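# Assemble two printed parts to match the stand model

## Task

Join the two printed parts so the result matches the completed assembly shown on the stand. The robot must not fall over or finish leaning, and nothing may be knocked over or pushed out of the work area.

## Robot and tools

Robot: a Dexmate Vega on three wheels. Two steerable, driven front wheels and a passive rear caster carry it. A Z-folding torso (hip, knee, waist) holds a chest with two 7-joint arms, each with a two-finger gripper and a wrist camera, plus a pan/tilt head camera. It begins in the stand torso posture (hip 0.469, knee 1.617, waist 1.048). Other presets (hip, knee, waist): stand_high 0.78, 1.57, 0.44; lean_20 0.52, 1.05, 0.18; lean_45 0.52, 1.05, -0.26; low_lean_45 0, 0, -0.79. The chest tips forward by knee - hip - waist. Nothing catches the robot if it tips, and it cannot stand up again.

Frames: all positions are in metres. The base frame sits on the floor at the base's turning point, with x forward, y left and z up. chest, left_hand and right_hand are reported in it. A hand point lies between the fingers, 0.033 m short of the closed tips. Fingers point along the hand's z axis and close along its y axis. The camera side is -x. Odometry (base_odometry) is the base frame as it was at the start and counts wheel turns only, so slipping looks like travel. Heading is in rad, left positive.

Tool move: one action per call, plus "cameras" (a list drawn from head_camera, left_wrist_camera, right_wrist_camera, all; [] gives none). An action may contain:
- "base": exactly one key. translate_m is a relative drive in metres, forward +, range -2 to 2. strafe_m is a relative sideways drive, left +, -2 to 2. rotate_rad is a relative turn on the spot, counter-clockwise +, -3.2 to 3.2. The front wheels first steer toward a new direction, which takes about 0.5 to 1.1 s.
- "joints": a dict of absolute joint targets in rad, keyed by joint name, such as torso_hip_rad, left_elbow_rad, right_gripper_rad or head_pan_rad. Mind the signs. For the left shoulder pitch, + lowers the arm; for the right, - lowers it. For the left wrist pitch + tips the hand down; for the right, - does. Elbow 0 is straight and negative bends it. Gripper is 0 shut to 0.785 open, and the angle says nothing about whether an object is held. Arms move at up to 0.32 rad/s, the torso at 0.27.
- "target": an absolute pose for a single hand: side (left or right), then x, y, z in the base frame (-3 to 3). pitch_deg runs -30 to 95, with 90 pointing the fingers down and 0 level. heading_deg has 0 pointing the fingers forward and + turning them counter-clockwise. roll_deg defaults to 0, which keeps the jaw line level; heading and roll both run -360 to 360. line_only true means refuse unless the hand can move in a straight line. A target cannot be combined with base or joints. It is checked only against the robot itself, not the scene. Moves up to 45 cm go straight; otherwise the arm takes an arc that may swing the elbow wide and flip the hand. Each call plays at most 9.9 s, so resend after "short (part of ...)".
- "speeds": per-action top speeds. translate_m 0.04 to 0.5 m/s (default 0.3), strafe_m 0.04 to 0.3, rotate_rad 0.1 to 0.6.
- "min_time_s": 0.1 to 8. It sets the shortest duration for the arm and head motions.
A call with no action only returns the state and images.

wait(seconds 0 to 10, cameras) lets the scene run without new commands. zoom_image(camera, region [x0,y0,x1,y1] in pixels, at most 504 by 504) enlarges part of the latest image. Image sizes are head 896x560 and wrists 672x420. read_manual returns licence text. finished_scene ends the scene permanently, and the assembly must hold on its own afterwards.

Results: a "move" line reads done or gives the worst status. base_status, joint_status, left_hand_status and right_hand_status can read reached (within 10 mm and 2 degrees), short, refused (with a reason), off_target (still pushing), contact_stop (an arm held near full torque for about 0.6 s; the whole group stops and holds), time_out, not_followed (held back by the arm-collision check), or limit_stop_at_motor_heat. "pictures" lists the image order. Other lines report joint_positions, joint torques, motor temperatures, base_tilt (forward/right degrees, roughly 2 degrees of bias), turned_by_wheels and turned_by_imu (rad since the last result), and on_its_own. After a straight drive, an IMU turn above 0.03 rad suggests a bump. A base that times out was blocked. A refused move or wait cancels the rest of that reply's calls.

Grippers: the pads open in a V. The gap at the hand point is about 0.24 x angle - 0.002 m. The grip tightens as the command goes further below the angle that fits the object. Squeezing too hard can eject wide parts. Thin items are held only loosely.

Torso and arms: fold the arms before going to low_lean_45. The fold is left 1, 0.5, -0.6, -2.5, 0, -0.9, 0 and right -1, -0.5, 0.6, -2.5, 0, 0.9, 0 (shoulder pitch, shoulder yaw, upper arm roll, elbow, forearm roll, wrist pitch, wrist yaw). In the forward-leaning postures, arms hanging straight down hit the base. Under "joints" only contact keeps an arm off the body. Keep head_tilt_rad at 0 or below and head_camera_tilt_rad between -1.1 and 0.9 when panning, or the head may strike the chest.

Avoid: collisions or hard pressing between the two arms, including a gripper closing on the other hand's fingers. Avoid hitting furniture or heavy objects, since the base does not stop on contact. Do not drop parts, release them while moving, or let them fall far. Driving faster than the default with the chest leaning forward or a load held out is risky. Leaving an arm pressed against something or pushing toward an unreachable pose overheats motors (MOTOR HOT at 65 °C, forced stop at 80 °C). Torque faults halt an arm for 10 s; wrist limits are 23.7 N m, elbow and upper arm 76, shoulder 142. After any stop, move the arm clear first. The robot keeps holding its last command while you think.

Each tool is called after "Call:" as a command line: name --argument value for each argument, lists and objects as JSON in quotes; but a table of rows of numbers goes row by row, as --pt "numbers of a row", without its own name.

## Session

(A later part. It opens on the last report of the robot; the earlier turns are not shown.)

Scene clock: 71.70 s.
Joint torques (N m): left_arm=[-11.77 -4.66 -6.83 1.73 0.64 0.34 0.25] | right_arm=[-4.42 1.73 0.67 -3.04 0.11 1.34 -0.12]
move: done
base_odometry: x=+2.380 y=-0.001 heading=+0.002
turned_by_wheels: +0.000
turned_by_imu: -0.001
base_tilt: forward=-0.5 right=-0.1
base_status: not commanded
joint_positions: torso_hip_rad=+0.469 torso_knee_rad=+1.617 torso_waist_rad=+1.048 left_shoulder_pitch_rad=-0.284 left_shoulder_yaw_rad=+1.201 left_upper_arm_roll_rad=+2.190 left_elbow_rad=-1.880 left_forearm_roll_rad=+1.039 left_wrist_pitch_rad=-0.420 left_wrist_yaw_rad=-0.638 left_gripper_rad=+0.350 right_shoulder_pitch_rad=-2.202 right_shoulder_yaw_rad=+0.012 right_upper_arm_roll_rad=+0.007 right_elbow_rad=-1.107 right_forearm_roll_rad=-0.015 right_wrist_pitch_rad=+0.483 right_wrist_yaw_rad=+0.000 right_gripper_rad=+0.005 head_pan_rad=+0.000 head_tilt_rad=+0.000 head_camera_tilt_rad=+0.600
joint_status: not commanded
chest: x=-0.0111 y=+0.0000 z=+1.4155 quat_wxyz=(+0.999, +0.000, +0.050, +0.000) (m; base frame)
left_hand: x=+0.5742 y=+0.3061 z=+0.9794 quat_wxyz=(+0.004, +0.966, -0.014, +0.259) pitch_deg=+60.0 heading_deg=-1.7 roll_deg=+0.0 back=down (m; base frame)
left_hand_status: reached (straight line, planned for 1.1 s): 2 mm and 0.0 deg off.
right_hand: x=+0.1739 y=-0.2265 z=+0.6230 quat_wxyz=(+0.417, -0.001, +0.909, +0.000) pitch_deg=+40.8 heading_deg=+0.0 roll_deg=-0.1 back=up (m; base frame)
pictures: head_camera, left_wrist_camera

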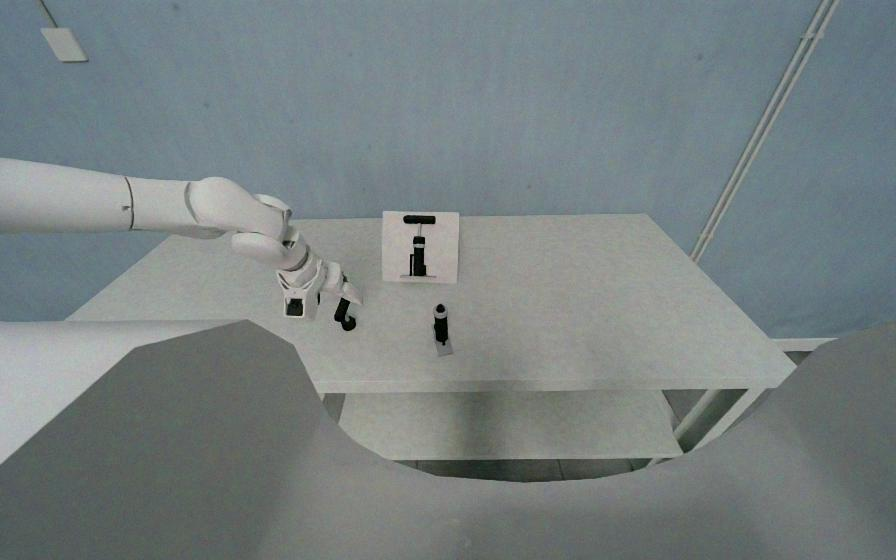

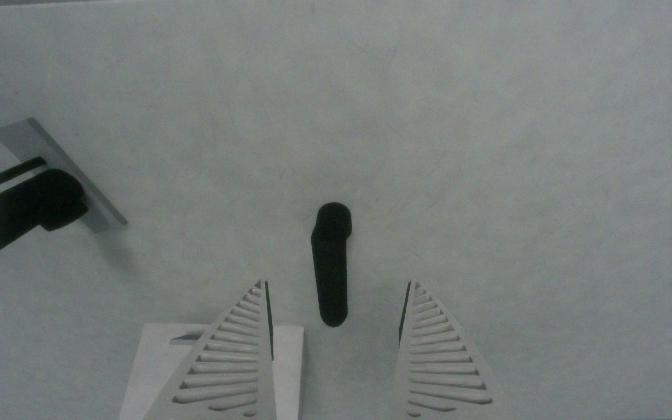

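Call:
move --target '{"side": "left", "x": 0.594, "y": 0.301, "z": 0.958, "pitch_deg": 60, "heading_deg": -1.2, "line_only": true}' --cameras '["head_camera", "left_wrist_camera"]'

Call:
zoom_image --camera "left_wrist_camera" --region '[220, 170, 460, 370]'

Call:
zoom_image --camera "head_camera" --region '[290, 260, 390, 350]'

Scene clock: 76.00 s.
Joint torques (N m): left_arm=[-13.16 -2.85 -10.59 1.09 -0.19 1.37 0.21] | right_arm=[-3.6 0.52 0.38 -1.73 -0.09 1.18 -0.22]
move: done
base_odometry: x=+2.380 y=-0.001 heading=+0.002
turned_by_wheels: +0.000
turned_by_imu: -0.001
base_tilt: forward=-0.3 right=+0.2
base_status: not commanded
joint_positions: torso_hip_rad=+0.469 torso_knee_rad=+1.617 torso_waist_rad=+1.048 left_shoulder_pitch_rad=-0.226 left_shoulder_yaw_rad=+1.110 left_upper_arm_roll_rad=+2.182 left_elbow_rad=-1.779 left_forearm_roll_rad=+1.028 left_wrist_pitch_rad=-0.379 left_wrist_yaw_rad=-0.603 left_gripper_rad=+0.350 right_shoulder_pitch_rad=-2.202 right_shoulder_yaw_rad=+0.012 right_upper_arm_roll_rad=+0.007 right_elbow_rad=-1.107 right_forearm_roll_rad=-0.015 right_wrist_pitch_rad=+0.483 right_wrist_yaw_rad=+0.000 right_gripper_rad=+0.005 head_pan_rad=+0.000 head_tilt_rad=+0.000 head_camera_tilt_rad=+0.600
joint_status: not commanded
chest: x=-0.0111 y=+0.0000 z=+1.4155 quat_wxyz=(+0.999, +0.000, +0.050, +0.000) (m; base frame)
left_hand: x=+0.5930 y=+0.3014 z=+0.9588 quat_wxyz=(+0.003, +0.966, -0.010, +0.259) pitch_deg=+60.0 heading_deg=-1.2 roll_deg=+0.0 back=down (m; base frame)
left_hand_status: reached (straight line, planned for 0.7 s): 1 mm and 0.0 deg off.
right_hand: x=+0.1739 y=-0.2265 z=+0.6230 quat_wxyz=(+0.417, -0.001, +0.909, +0.000) pitch_deg=+40.8 heading_deg=+0.0 roll_deg=-0.1 back=up (m; base frame)
pictures: head_camera, left_wrist_camera

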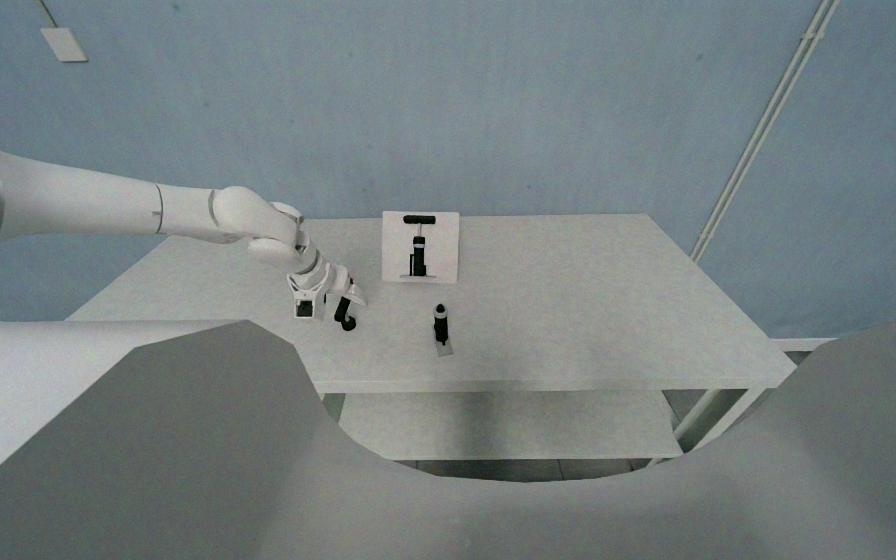

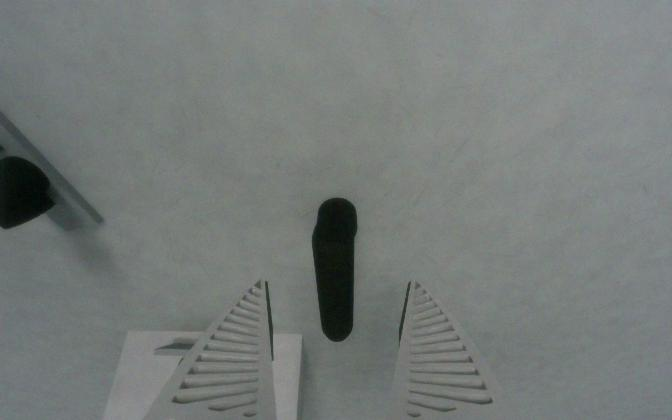

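Scaled by 2.100 from the camera's 672x420 image, which has a finer 960x600 frame.

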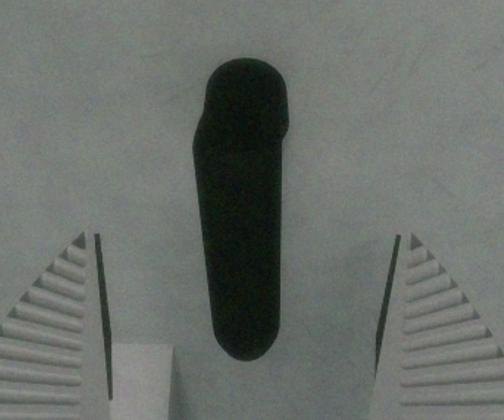

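Scaled by 5.040 from the camera's 896x560 image, which has a finer 960x600 frame.

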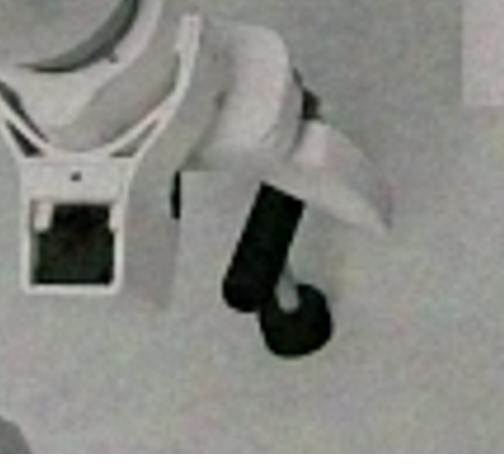

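Call:
move --target '{"side": "left", "x": 0.604, "y": 0.2993, "z": 0.941, "pitch_deg": 60, "heading_deg": 0, "line_only": true}' --cameras '["head_camera", "left_wrist_camera"]'

Call:
zoom_image --camera "left_wrist_camera" --region '[220, 170, 460, 370]'

Call:
zoom_image --camera "head_camera" --region '[290, 260, 390, 350]'

Scene clock: 78.23 s.
Joint torques (N m): left_arm=[-13.1 -3.12 -9.52 2.31 -0.44 0.97 0.35] | right_arm=[-4.57 -0.87 -0.46 -2.83 0.15 2.28 0.27]
move: done
base_odometry: x=+2.380 y=-0.001 heading=+0.002
turned_by_wheels: +0.000
turned_by_imu: -0.001
base_tilt: forward=-0.4 right=+0.1
base_status: not commanded
joint_positions: torso_hip_rad=+0.469 torso_knee_rad=+1.617 torso_waist_rad=+1.048 left_shoulder_pitch_rad=-0.180 left_shoulder_yaw_rad=+1.053 left_upper_arm_roll_rad=+2.175 left_elbow_rad=-1.714 left_forearm_roll_rad=+1.013 left_wrist_pitch_rad=-0.342 left_wrist_yaw_rad=-0.592 left_gripper_rad=+0.350 right_shoulder_pitch_rad=-2.202 right_shoulder_yaw_rad=+0.012 right_upper_arm_roll_rad=+0.007 right_elbow_rad=-1.107 right_forearm_roll_rad=-0.015 right_wrist_pitch_rad=+0.483 right_wrist_yaw_rad=+0.000 right_gripper_rad=+0.005 head_pan_rad=+0.000 head_tilt_rad=+0.000 head_camera_tilt_rad=+0.600
joint_status: not commanded
chest: x=-0.0111 y=+0.0000 z=+1.4155 quat_wxyz=(+0.999, +0.000, +0.050, +0.000) (m; base frame)
left_hand: x=+0.6031 y=+0.2996 z=+0.9421 quat_wxyz=(+0.000, +0.966, -0.001, +0.259) pitch_deg=+60.0 heading_deg=+0.0 roll_deg=+0.0 back=down (m; base frame)
left_hand_status: reached (straight line, planned for 0.5 s): 1 mm and 0.1 deg off.
right_hand: x=+0.1739 y=-0.2265 z=+0.6230 quat_wxyz=(+0.417, -0.001, +0.909, +0.000) pitch_deg=+40.8 heading_deg=+0.0 roll_deg=-0.1 back=up (m; base frame)
pictures: head_camera, left_wrist_camera

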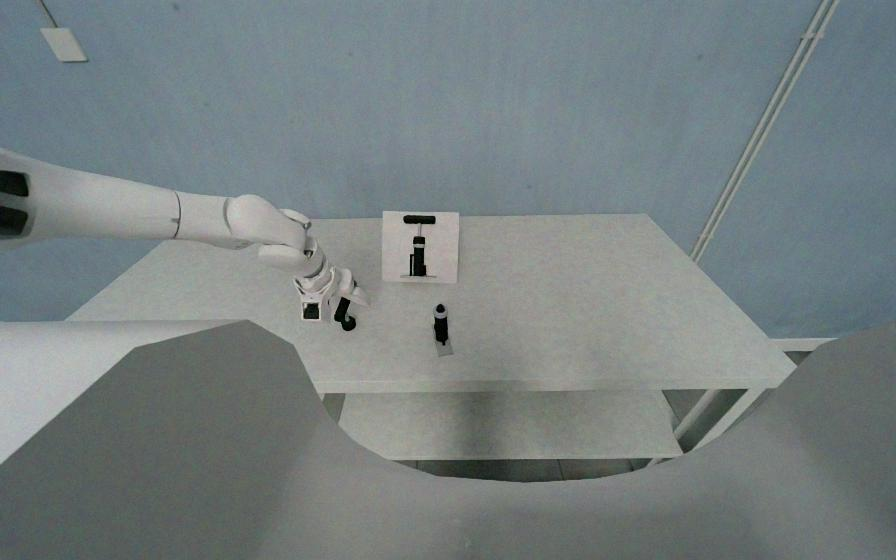

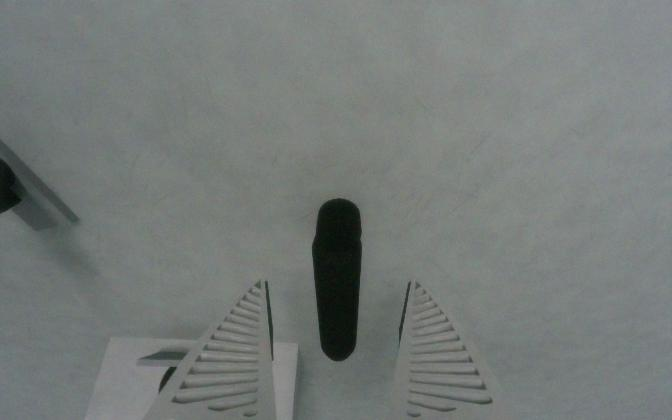

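Scaled by 2.100 from the camera's 672x420 image, which has a finer 960x600 frame.

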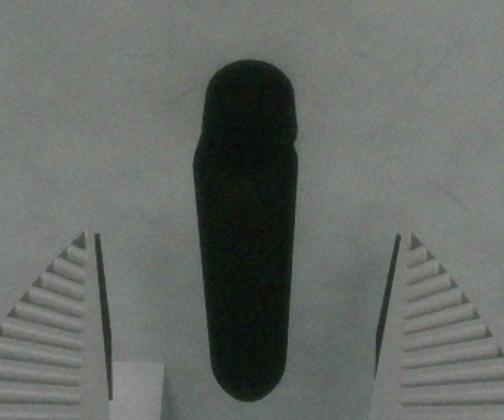

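Scaled by 5.040 from the camera's 896x560 image, which has a finer 960x600 frame.

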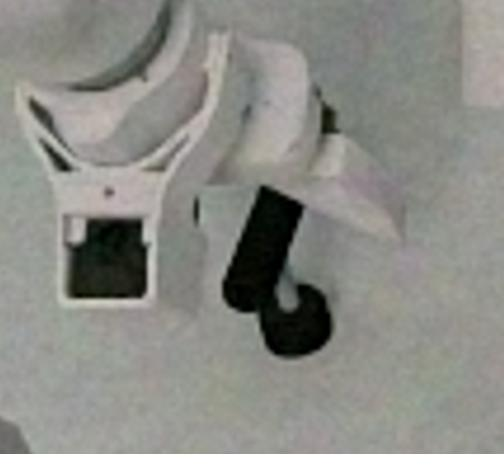

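Call:
move --joints '{"left_gripper_rad": 0.14}' --cameras '["left_wrist_camera", "head_camera"]'

Call:
zoom_image --camera "left_wrist_camera" --region '[220, 170, 460, 370]'

Call:
zoom_image --camera "head_camera" --region '[290, 260, 390, 350]'

Scene clock: 80.33 s.
Joint torques (N m): left_arm=[-13.08 -3.39 -11.06 1.59 -0.06 -0.16 0.45] | right_arm=[-5.34 -0.88 0.14 -3.59 -0.3 1.43 0]
move: done
base_odometry: x=+2.380 y=-0.001 heading=+0.002
turned_by_wheels: +0.000
turned_by_imu: -0.001
base_tilt: forward=-0.4 right=+0.0
base_status: not commanded
joint_positions: torso_hip_rad=+0.469 torso_knee_rad=+1.617 torso_waist_rad=+1.048 left_shoulder_pitch_rad=-0.177 left_shoulder_yaw_rad=+1.049 left_upper_arm_roll_rad=+2.175 left_elbow_rad=-1.709 left_forearm_roll_rad=+1.012 left_wrist_pitch_rad=-0.339 left_wrist_yaw_rad=-0.592 left_gripper_rad=+0.140 right_shoulder_pitch_rad=-2.202 right_shoulder_yaw_rad=+0.012 right_upper_arm_roll_rad=+0.007 right_elbow_rad=-1.107 right_forearm_roll_rad=-0.015 right_wrist_pitch_rad=+0.483 right_wrist_yaw_rad=+0.000 right_gripper_rad=+0.005 head_pan_rad=+0.000 head_tilt_rad=+0.000 head_camera_tilt_rad=+0.600
joint_status: all done
chest: x=-0.0111 y=+0.0000 z=+1.4155 quat_wxyz=(+0.999, +0.000, +0.050, +0.000) (m; base frame)
left_hand: x=+0.6038 y=+0.2994 z=+0.9409 quat_wxyz=(+0.000, +0.966, +0.000, +0.259) pitch_deg=+60.0 heading_deg=+0.0 roll_deg=+0.0 back=down (m; base frame)
right_hand: x=+0.1739 y=-0.2265 z=+0.6230 quat_wxyz=(+0.417, -0.001, +0.909, +0.000) pitch_deg=+40.8 heading_deg=+0.0 roll_deg=-0.1 back=up (m; base frame)
pictures: head_camera, left_wrist_camera

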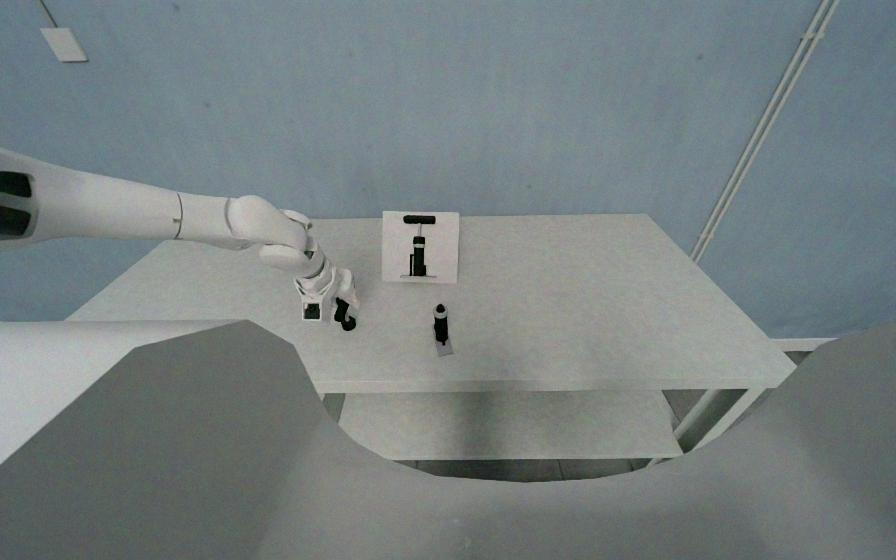

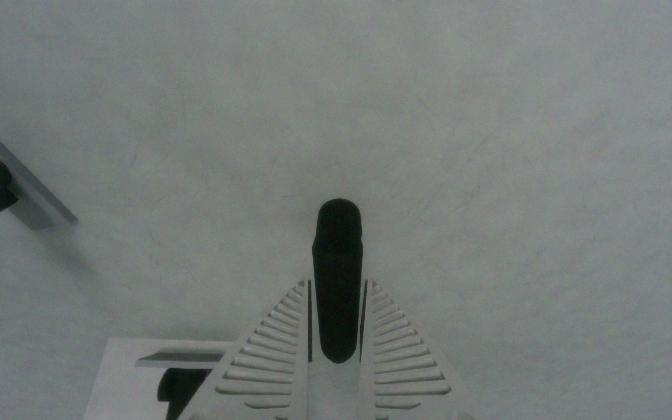

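Scaled by 2.100 from the camera's 672x420 image, which has a finer 960x600 frame.

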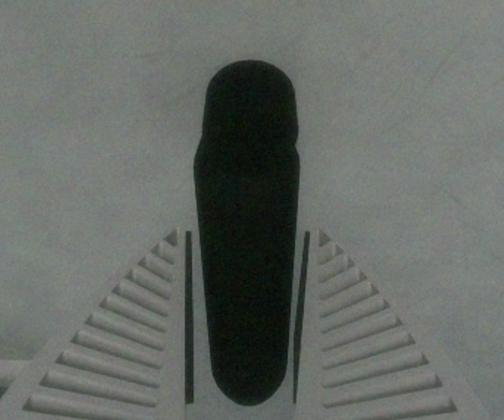

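Scaled by 5.040 from the camera's 896x560 image, which has a finer 960x600 frame.

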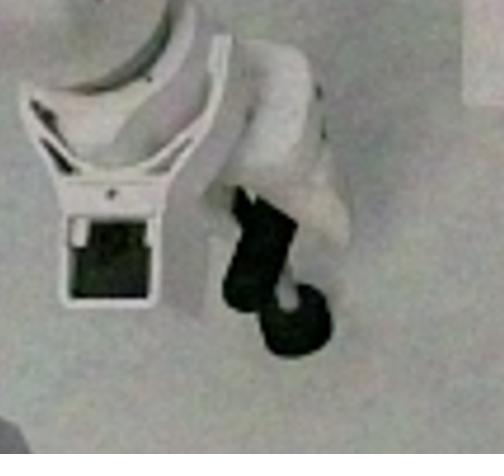

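Call:
move --joints '{"left_gripper_rad": 0.04}' --min_time_s 1.0 --cameras '["left_wrist_camera", "head_camera"]'

Call:
zoom_image --camera "left_wrist_camera" --region '[220, 170, 460, 370]'

Call:
zoom_image --camera "head_camera" --region '[290, 260, 390, 350]'

Scene clock: 81.50 s.
Joint torques (N m): left_arm=[-13.84 -1.72 -9.89 1.83 -0.03 0.92 0.33] | right_arm=[-5.21 -0.02 0.29 -3.88 0.26 0.85 0.1]
move: done
base_odometry: x=+2.380 y=-0.001 heading=+0.002
turned_by_wheels: +0.000
turned_by_imu: +0.000
base_tilt: forward=-0.4 right=+0.2
base_status: not commanded
joint_positions: torso_hip_rad=+0.469 torso_knee_rad=+1.617 torso_waist_rad=+1.048 left_shoulder_pitch_rad=-0.177 left_shoulder_yaw_rad=+1.049 left_upper_arm_roll_rad=+2.175 left_elbow_rad=-1.709 left_forearm_roll_rad=+1.012 left_wrist_pitch_rad=-0.339 left_wrist_yaw_rad=-0.592 left_gripper_rad=+0.040 right_shoulder_pitch_rad=-2.202 right_shoulder_yaw_rad=+0.012 right_upper_arm_roll_rad=+0.007 right_elbow_rad=-1.107 right_forearm_roll_rad=-0.015 right_wrist_pitch_rad=+0.483 right_wrist_yaw_rad=+0.000 right_gripper_rad=+0.005 head_pan_rad=+0.000 head_tilt_rad=+0.000 head_camera_tilt_rad=+0.600
joint_status: all done
chest: x=-0.0111 y=+0.0000 z=+1.4155 quat_wxyz=(+0.999, +0.000, +0.050, +0.000) (m; base frame)
left_hand: x=+0.6038 y=+0.2994 z=+0.9409 quat_wxyz=(+0.000, +0.966, +0.000, +0.259) pitch_deg=+60.0 heading_deg=+0.0 roll_deg=+0.0 back=down (m; base frame)
right_hand: x=+0.1739 y=-0.2265 z=+0.6230 quat_wxyz=(+0.417, -0.001, +0.909, +0.000) pitch_deg=+40.8 heading_deg=+0.0 roll_deg=-0.1 back=up (m; base frame)
pictures: head_camera, left_wrist_camera

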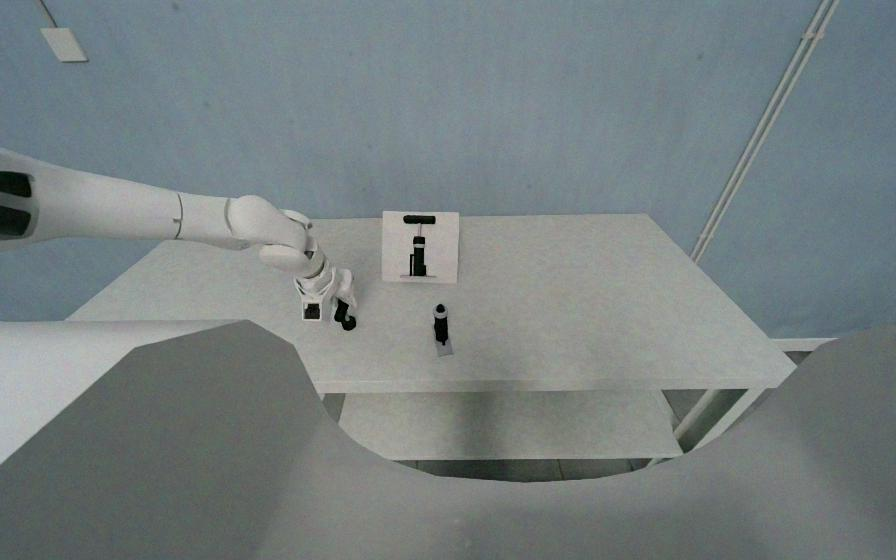

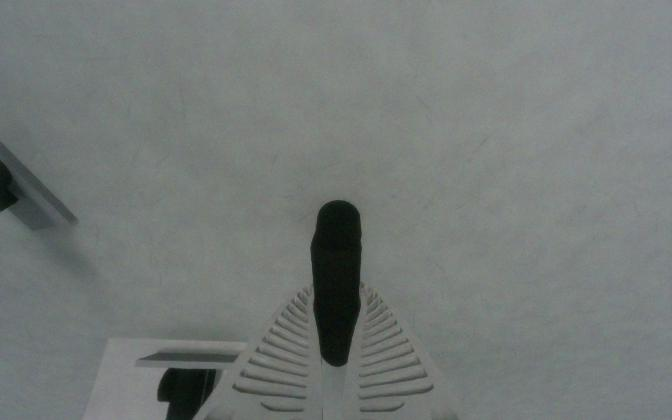

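Scaled by 2.100 from the camera's 672x420 image, which has a finer 960x600 frame.

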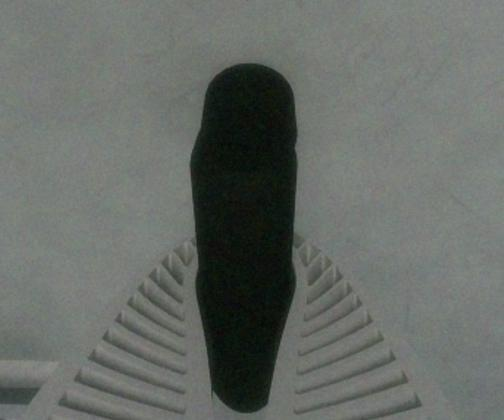

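Scaled by 5.040 from the camera's 896x560 image, which has a finer 960x600 frame.

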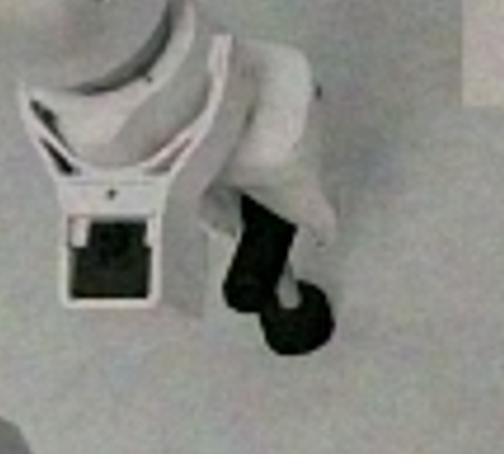

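Call:
move --target '{"side": "left", "x": 0.604, "y": 0.2993, "z": 0.985, "pitch_deg": 60, "heading_deg": 0, "line_only": true}' --min_time_s 2 --cameras '["head_camera", "left_wrist_camera"]'

Call:
zoom_image --camera "left_wrist_camera" --region '[220, 170, 460, 370]'

Call:
zoom_image --camera "head_camera" --region '[290, 260, 390, 350]'

Scene clock: 84.43 s.
Joint torques (N m): left_arm=[-24.02 0.03 -11.79 0.28 -0.09 1.14 -0.38] | right_arm=[-4.43 -0.2 1.03 -3.42 0.36 1.51 0.1]
move: done
base_odometry: x=+2.380 y=-0.001 heading=+0.002
turned_by_wheels: +0.000
turned_by_imu: -0.001
base_tilt: forward=-0.3 right=+0.2
base_status: not commanded
joint_positions: torso_hip_rad=+0.469 torso_knee_rad=+1.617 torso_waist_rad=+1.048 left_shoulder_pitch_rad=-0.263 left_shoulder_yaw_rad=+1.095 left_upper_arm_roll_rad=+2.161 left_elbow_rad=-1.766 left_forearm_roll_rad=+0.971 left_wrist_pitch_rad=-0.415 left_wrist_yaw_rad=-0.639 left_gripper_rad=+0.040 right_shoulder_pitch_rad=-2.202 right_shoulder_yaw_rad=+0.012 right_upper_arm_roll_rad=+0.007 right_elbow_rad=-1.107 right_forearm_roll_rad=-0.015 right_wrist_pitch_rad=+0.483 right_wrist_yaw_rad=+0.000 right_gripper_rad=+0.005 head_pan_rad=+0.000 head_tilt_rad=+0.000 head_camera_tilt_rad=+0.600
joint_status: not commanded
chest: x=-0.0111 y=+0.0000 z=+1.4155 quat_wxyz=(+0.999, +0.000, +0.050, +0.000) (m; base frame)
left_hand: x=+0.6037 y=+0.2994 z=+0.9823 quat_wxyz=(+0.000, +0.966, +0.000, +0.258) pitch_deg=+60.1 heading_deg=+0.0 roll_deg=+0.0 back=down (m; base frame)
left_hand_status: reached (straight line, planned for 2.0 s): 3 mm and 0.1 deg off.
right_hand: x=+0.1739 y=-0.2265 z=+0.6230 quat_wxyz=(+0.417, -0.001, +0.909, +0.000) pitch_deg=+40.8 heading_deg=+0.0 roll_deg=-0.1 back=up (m; base frame)
pictures: head_camera, left_wrist_camera

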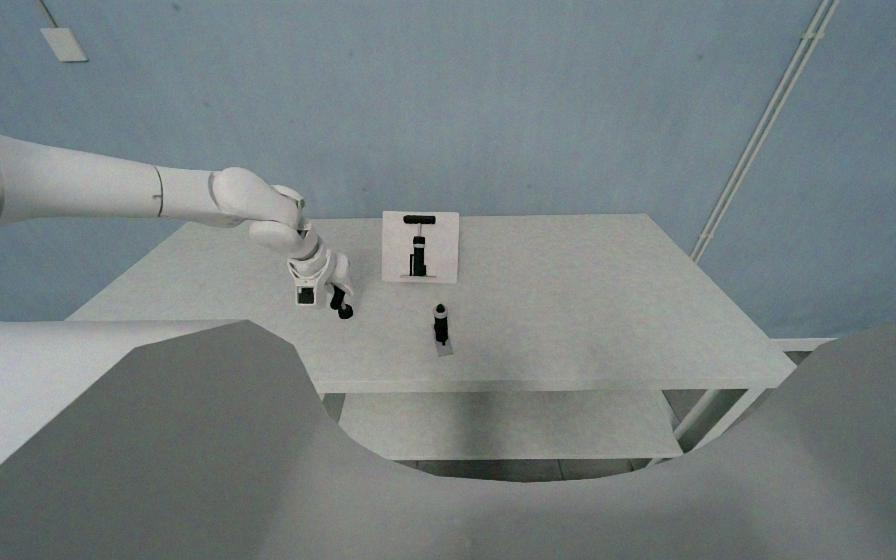

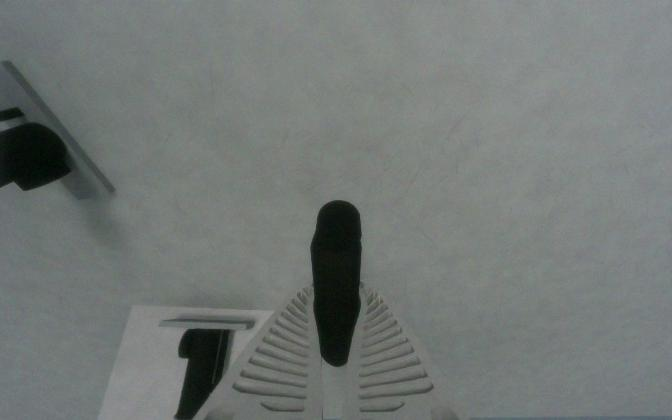

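Scaled by 2.100 from the camera's 672x420 image, which has a finer 960x600 frame.

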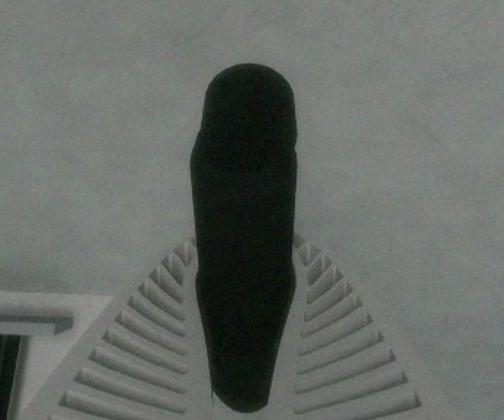

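Scaled by 5.040 from the camera's 896x560 image, which has a finer 960x600 frame.

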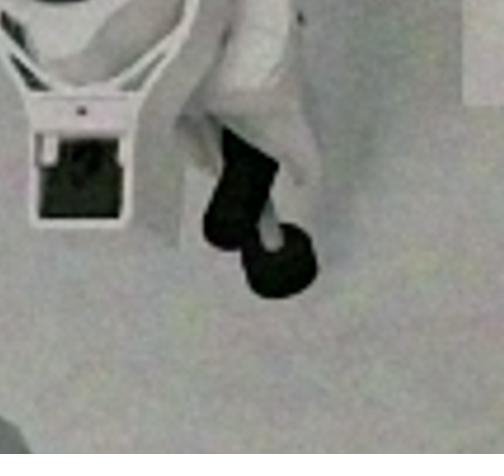

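Call:
move --target '{"side": "left", "x": 0.604, "y": 0.2993, "z": 1.12, "pitch_deg": 60, "heading_deg": 0, "line_only": true}' --min_time_s 3 --cameras '[]'

Call:
move --target '{"side": "right", "x": 0.36, "y": -0.28, "z": 0.98, "pitch_deg": 30, "heading_deg": 0, "line_only": true}' --cameras '["all"]'

Scene clock: 90.80 s.
Joint torques (N m): left_arm=[-25.73 -2.21 -11.2 2.81 0.18 0.57 0.05] | right_arm=[-4.43 -1.03 1.27 -3.63 -0.08 1.54 -0.15]
move: done
base_odometry: x=+2.380 y=-0.001 heading=+0.002
turned_by_wheels: +0.000
turned_by_imu: -0.002
base_tilt: forward=-0.3 right=+0.1
base_status: not commanded
joint_positions: torso_hip_rad=+0.469 torso_knee_rad=+1.617 torso_waist_rad=+1.048 left_shoulder_pitch_rad=-0.519 left_shoulder_yaw_rad=+1.164 left_upper_arm_roll_rad=+2.094 left_elbow_rad=-1.818 left_forearm_roll_rad=+0.770 left_wrist_pitch_rad=-0.670 left_wrist_yaw_rad=-0.791 left_gripper_rad=+0.040 right_shoulder_pitch_rad=-2.202 right_shoulder_yaw_rad=+0.012 right_upper_arm_roll_rad=+0.007 right_elbow_rad=-1.107 right_forearm_roll_rad=-0.015 right_wrist_pitch_rad=+0.483 right_wrist_yaw_rad=+0.000 right_gripper_rad=+0.005 head_pan_rad=+0.000 head_tilt_rad=+0.000 head_camera_tilt_rad=+0.600
joint_status: not commanded
chest: x=-0.0111 y=+0.0000 z=+1.4155 quat_wxyz=(+0.999, +0.000, +0.050, +0.000) (m; base frame)
left_hand: x=+0.6038 y=+0.2993 z=+1.1170 quat_wxyz=(+0.000, +0.966, +0.000, +0.258) pitch_deg=+60.1 heading_deg=+0.0 roll_deg=+0.0 back=down (m; base frame)
left_hand_status: reached (straight line, planned for 3.0 s): 3 mm and 0.1 deg off.
right_hand: x=+0.1739 y=-0.2265 z=+0.6230 quat_wxyz=(+0.417, +0.000, +0.909, +0.000) pitch_deg=+40.8 heading_deg=+0.0 roll_deg=-0.1 back=up (m; base frame)
pictures: none
No camera images: "cameras" was empty.

Scene clock: 97.37 s.
Joint torques (N m): left_arm=[-23.84 -3.69 -9.78 3.79 -0.05 0.34 -0.3] | right_arm=[3.76 -1.98 4.77 -9.25 0.65 1.19 0.07]
move: done
base_odometry: x=+2.380 y=-0.001 heading=+0.002
turned_by_wheels: +0.000
turned_by_imu: -0.002
base_tilt: forward=-0.3 right=+0.0
base_status: not commanded
joint_positions: torso_hip_rad=+0.469 torso_knee_rad=+1.617 torso_waist_rad=+1.048 left_shoulder_pitch_rad=-0.524 left_shoulder_yaw_rad=+1.164 left_upper_arm_roll_rad=+2.092 left_elbow_rad=-1.818 left_forearm_roll_rad=+0.766 left_wrist_pitch_rad=-0.674 left_wrist_yaw_rad=-0.794 left_gripper_rad=+0.040 right_shoulder_pitch_rad=-2.457 right_shoulder_yaw_rad=-0.043 right_upper_arm_roll_rad=+0.189 right_elbow_rad=-2.617 right_forearm_roll_rad=+0.147 right_wrist_pitch_rad=-0.594 right_wrist_yaw_rad=+0.069 right_gripper_rad=+0.005 head_pan_rad=+0.000 head_tilt_rad=+0.000 head_camera_tilt_rad=+0.600
joint_status: not commanded
chest: x=-0.0111 y=+0.0000 z=+1.4155 quat_wxyz=(+0.999, +0.000, +0.050, +0.000) (m; base frame)
left_hand: x=+0.6037 y=+0.2993 z=+1.1195 quat_wxyz=(+0.000, +0.966, +0.000, +0.258) pitch_deg=+60.0 heading_deg=+0.0 roll_deg=+0.0 back=down (m; base frame)
right_hand: x=+0.3592 y=-0.2798 z=+0.9781 quat_wxyz=(+0.499, +0.000, +0.866, +0.000) pitch_deg=+30.1 heading_deg=+0.0 roll_deg=+0.0 back=up (m; base frame)
right_hand_status: reached (straight line, planned for 5.2 s): 2 mm and 0.1 deg off.
pictures: head_camera, left_wrist_camera, right_wrist_camera

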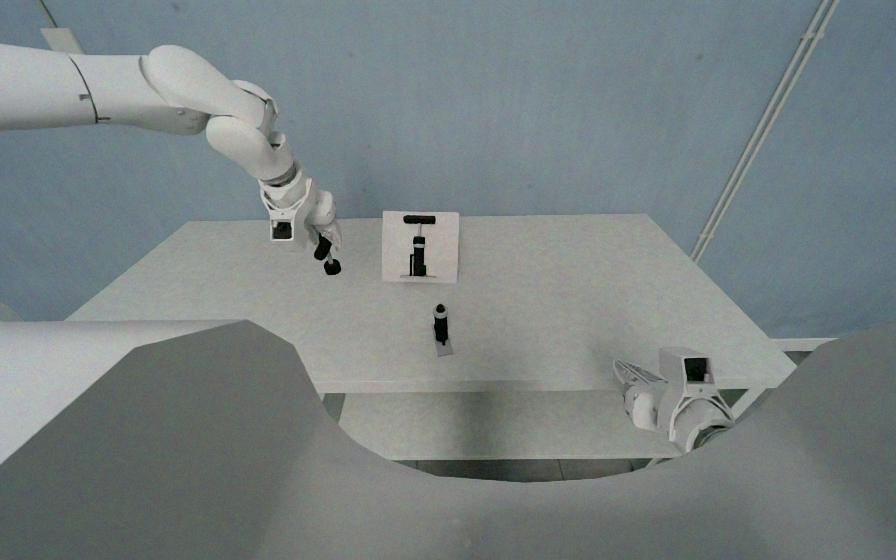

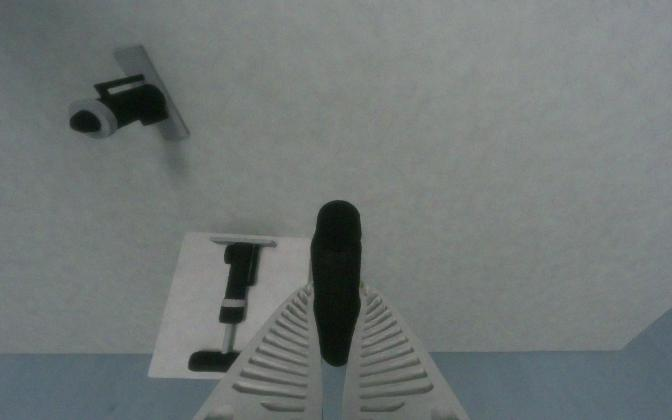

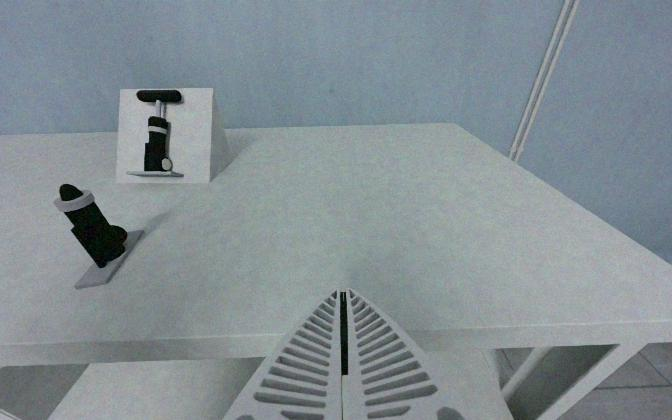

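Call:
zoom_image --camera "right_wrist_camera" --region '[100, 70, 240, 190]'

Call:
zoom_image --camera "right_wrist_camera" --region '[40, 170, 160, 300]'

Call:
zoom_image --camera "head_camera" --region '[250, 180, 350, 290]'

Scaled by 3.600 from the camera's 672x420 image, which has a finer 960x600 frame.

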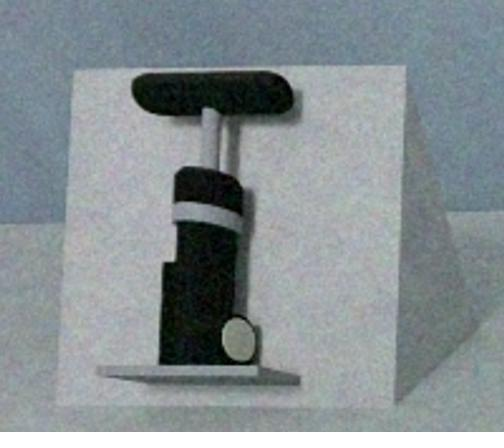

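Scaled by 3.877 from the camera's 672x420 image, which has a finer 960x600 frame.

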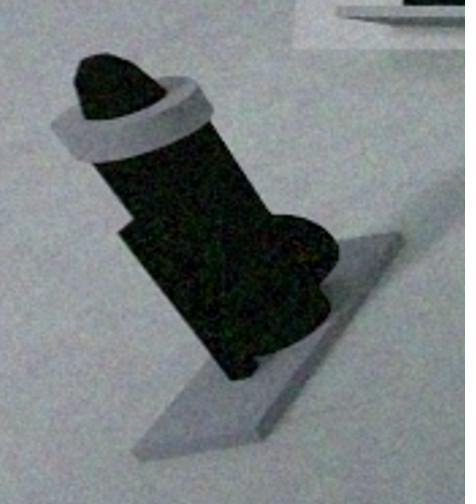

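Scaled by 4.582 from the camera's 896x560 image, which has a finer 960x600 frame.

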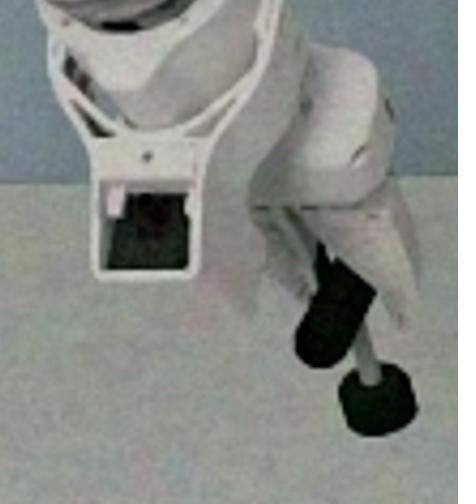

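Call:
move --target '{"side": "right", "x": 0.455, "y": -0.06, "z": 0.94, "pitch_deg": 20, "heading_deg": 45, "line_only": true}' --cameras '["all"]'

Scene clock: 101.87 s.
Joint torques (N m): left_arm=[-25.27 0.18 -11.48 4.23 -0.15 0.03 -0.22] | right_arm=[12.27 -1.78 -1.34 -6.12 0.12 2.1 0.22]
move: done
base_odometry: x=+2.380 y=-0.001 heading=+0.002
turned_by_wheels: +0.000
turned_by_imu: -0.001
base_tilt: forward=-0.5 right=+0.1
base_status: not commanded
joint_positions: torso_hip_rad=+0.469 torso_knee_rad=+1.617 torso_waist_rad=+1.048 left_shoulder_pitch_rad=-0.524 left_shoulder_yaw_rad=+1.164 left_upper_arm_roll_rad=+2.092 left_elbow_rad=-1.818 left_forearm_roll_rad=+0.766 left_wrist_pitch_rad=-0.674 left_wrist_yaw_rad=-0.794 left_gripper_rad=+0.040 right_shoulder_pitch_rad=-1.906 right_shoulder_yaw_rad=-0.403 right_upper_arm_roll_rad=-0.086 right_elbow_rad=-2.010 right_forearm_roll_rad=+0.142 right_wrist_pitch_rad=-0.246 right_wrist_yaw_rad=+0.557 right_gripper_rad=+0.005 head_pan_rad=+0.000 head_tilt_rad=+0.000 head_camera_tilt_rad=+0.600
joint_status: not commanded
chest: x=-0.0111 y=+0.0000 z=+1.4155 quat_wxyz=(+0.999, +0.000, +0.050, +0.000) (m; base frame)
left_hand: x=+0.6037 y=+0.2993 z=+1.1195 quat_wxyz=(+0.000, +0.966, +0.000, +0.258) pitch_deg=+60.0 heading_deg=+0.0 roll_deg=+0.0 back=down (m; base frame)
right_hand: x=+0.4545 y=-0.0612 z=+0.9401 quat_wxyz=(+0.530, -0.311, +0.758, +0.218) pitch_deg=+20.0 heading_deg=+44.7 roll_deg=+0.1 back=up (m; base frame)
right_hand_status: reached (straight line, planned for 2.3 s): 1 mm and 0.3 deg off.
pictures: head_camera, left_wrist_camera, right_wrist_camera

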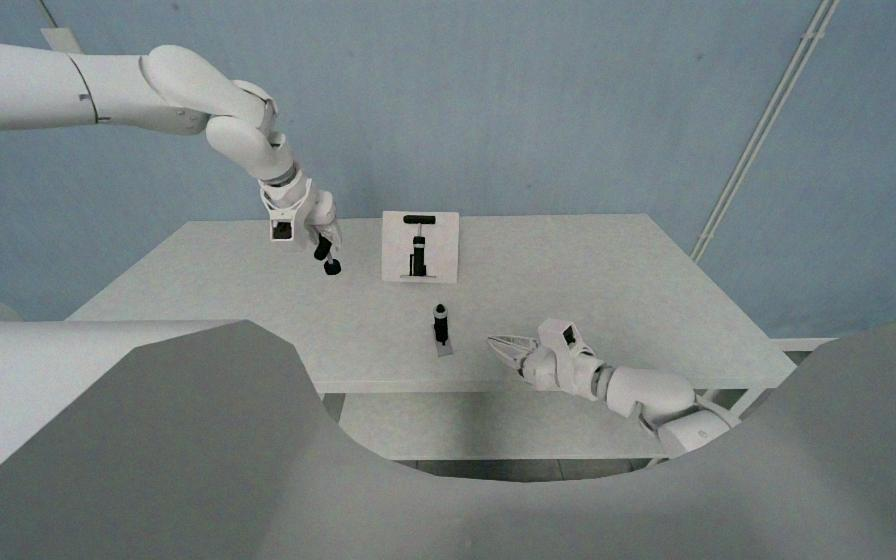

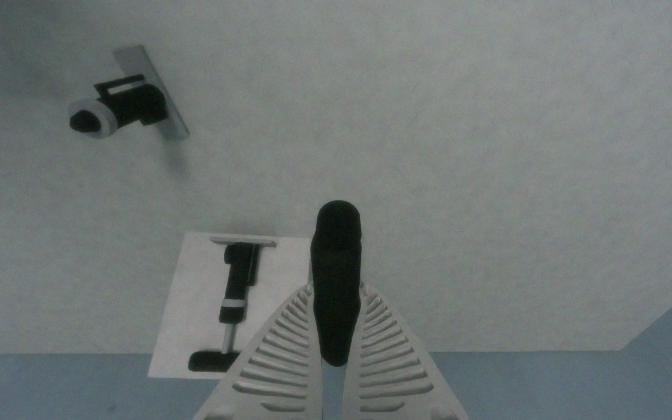

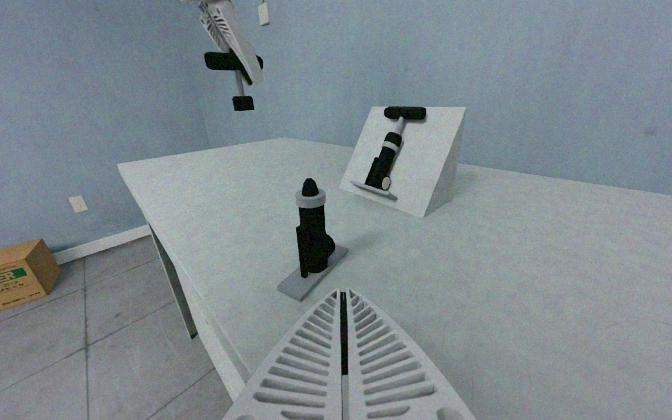

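Call:
zoom_image --camera "right_wrist_camera" --region '[260, 160, 370, 310]'

Call:
zoom_image --camera "right_wrist_camera" --region '[170, 0, 290, 130]'

Call:
zoom_image --camera "right_wrist_camera" --region '[330, 90, 470, 230]'

Scaled by 3.360 from the camera's 672x420 image, which has a finer 960x600 frame.

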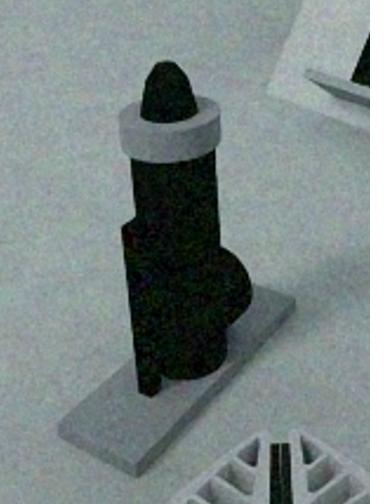

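Scaled by 3.877 from the camera's 672x420 image, which has a finer 960x600 frame.

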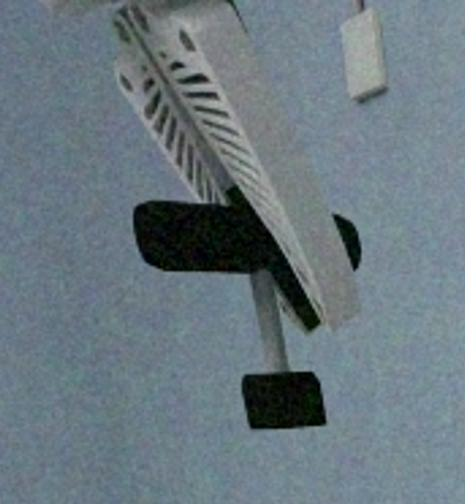

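Scaled by 3.600 from the camera's 672x420 image, which has a finer 960x600 frame.

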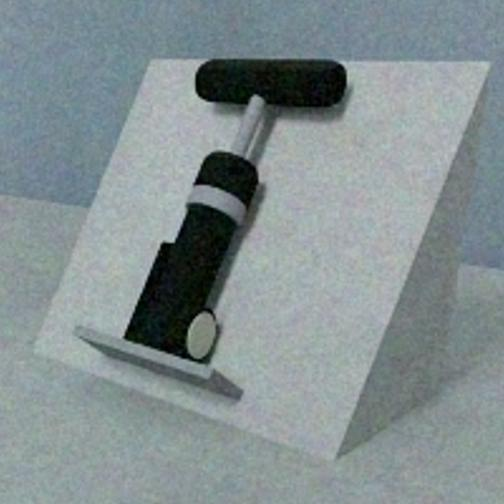

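Call:
move --target '{"side": "left", "x": 0.57, "y": 0.0585, "z": 1.12, "pitch_deg": 60, "heading_deg": 11.5, "line_only": true}' --min_time_s 6 --cameras '["all"]'

Scene clock: 111.53 s.
Joint torques (N m): left_arm=[-12.81 0.85 -11.96 2.88 1.07 0.36 -0.21] | right_arm=[12.21 -3.96 -0.64 -4.77 0.49 1.81 0.04]
move: done
base_odometry: x=+2.380 y=-0.001 heading=+0.002
turned_by_wheels: +0.000
turned_by_imu: -0.003
base_tilt: forward=-0.3 right=+0.4
base_status: not commanded
joint_positions: torso_hip_rad=+0.469 torso_knee_rad=+1.617 torso_waist_rad=+1.048 left_shoulder_pitch_rad=-0.375 left_shoulder_yaw_rad=+0.559 left_upper_arm_roll_rad=+1.941 left_elbow_rad=-1.929 left_forearm_roll_rad=+0.375 left_wrist_pitch_rad=+0.086 left_wrist_yaw_rad=-1.291 left_gripper_rad=+0.040 right_shoulder_pitch_rad=-1.902 right_shoulder_yaw_rad=-0.404 right_upper_arm_roll_rad=-0.089 right_elbow_rad=-2.005 right_forearm_roll_rad=+0.142 right_wrist_pitch_rad=-0.244 right_wrist_yaw_rad=+0.561 right_gripper_rad=+0.005 head_pan_rad=+0.000 head_tilt_rad=+0.000 head_camera_tilt_rad=+0.600
joint_status: not commanded
chest: x=-0.0111 y=+0.0000 z=+1.4155 quat_wxyz=(+0.999, +0.000, +0.050, +0.000) (m; base frame)
left_hand: x=+0.5703 y=+0.0600 z=+1.1199 quat_wxyz=(-0.026, +0.961, +0.096, +0.258) pitch_deg=+60.0 heading_deg=+11.5 roll_deg=+0.0 back=down (m; base frame)
left_hand_status: reached (straight line, planned for 6.0 s): 2 mm and 0.1 deg off.
right_hand: x=+0.4549 y=-0.0602 z=+0.9398 quat_wxyz=(+0.530, -0.313, +0.757, +0.219) pitch_deg=+20.0 heading_deg=+45.0 roll_deg=+0.0 back=up (m; base frame)
pictures: head_camera, left_wrist_camera, right_wrist_camera

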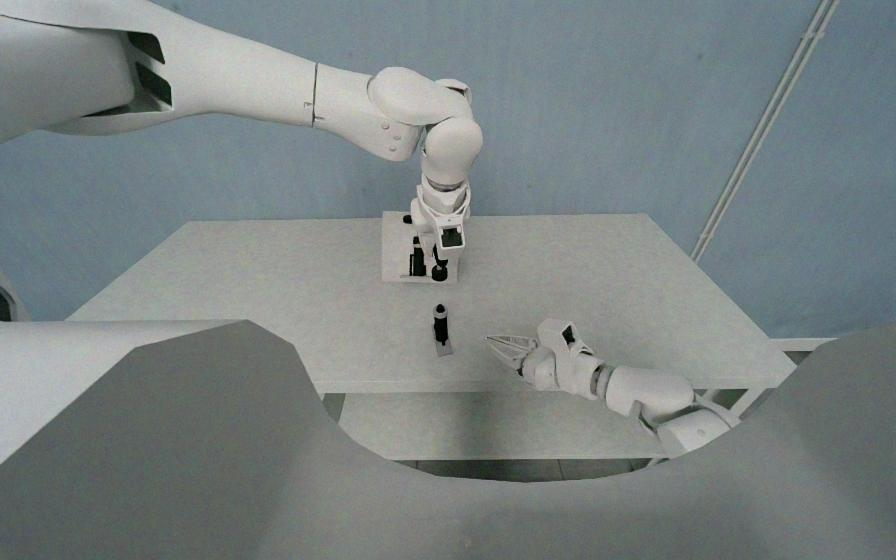

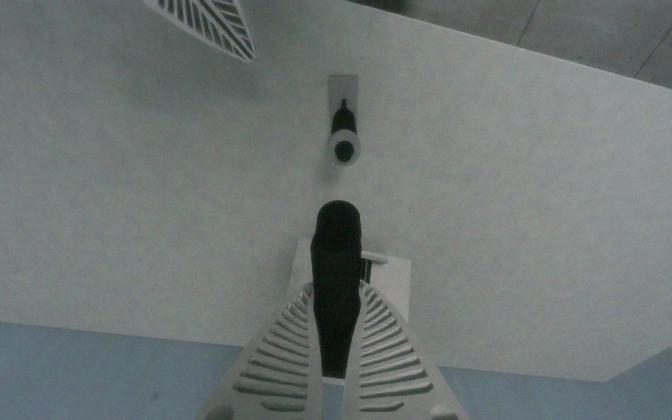

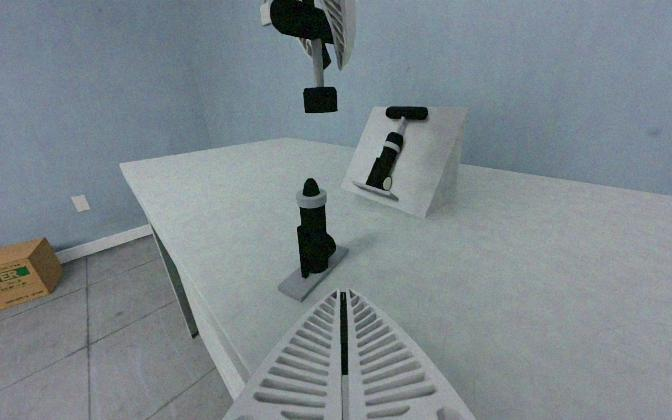

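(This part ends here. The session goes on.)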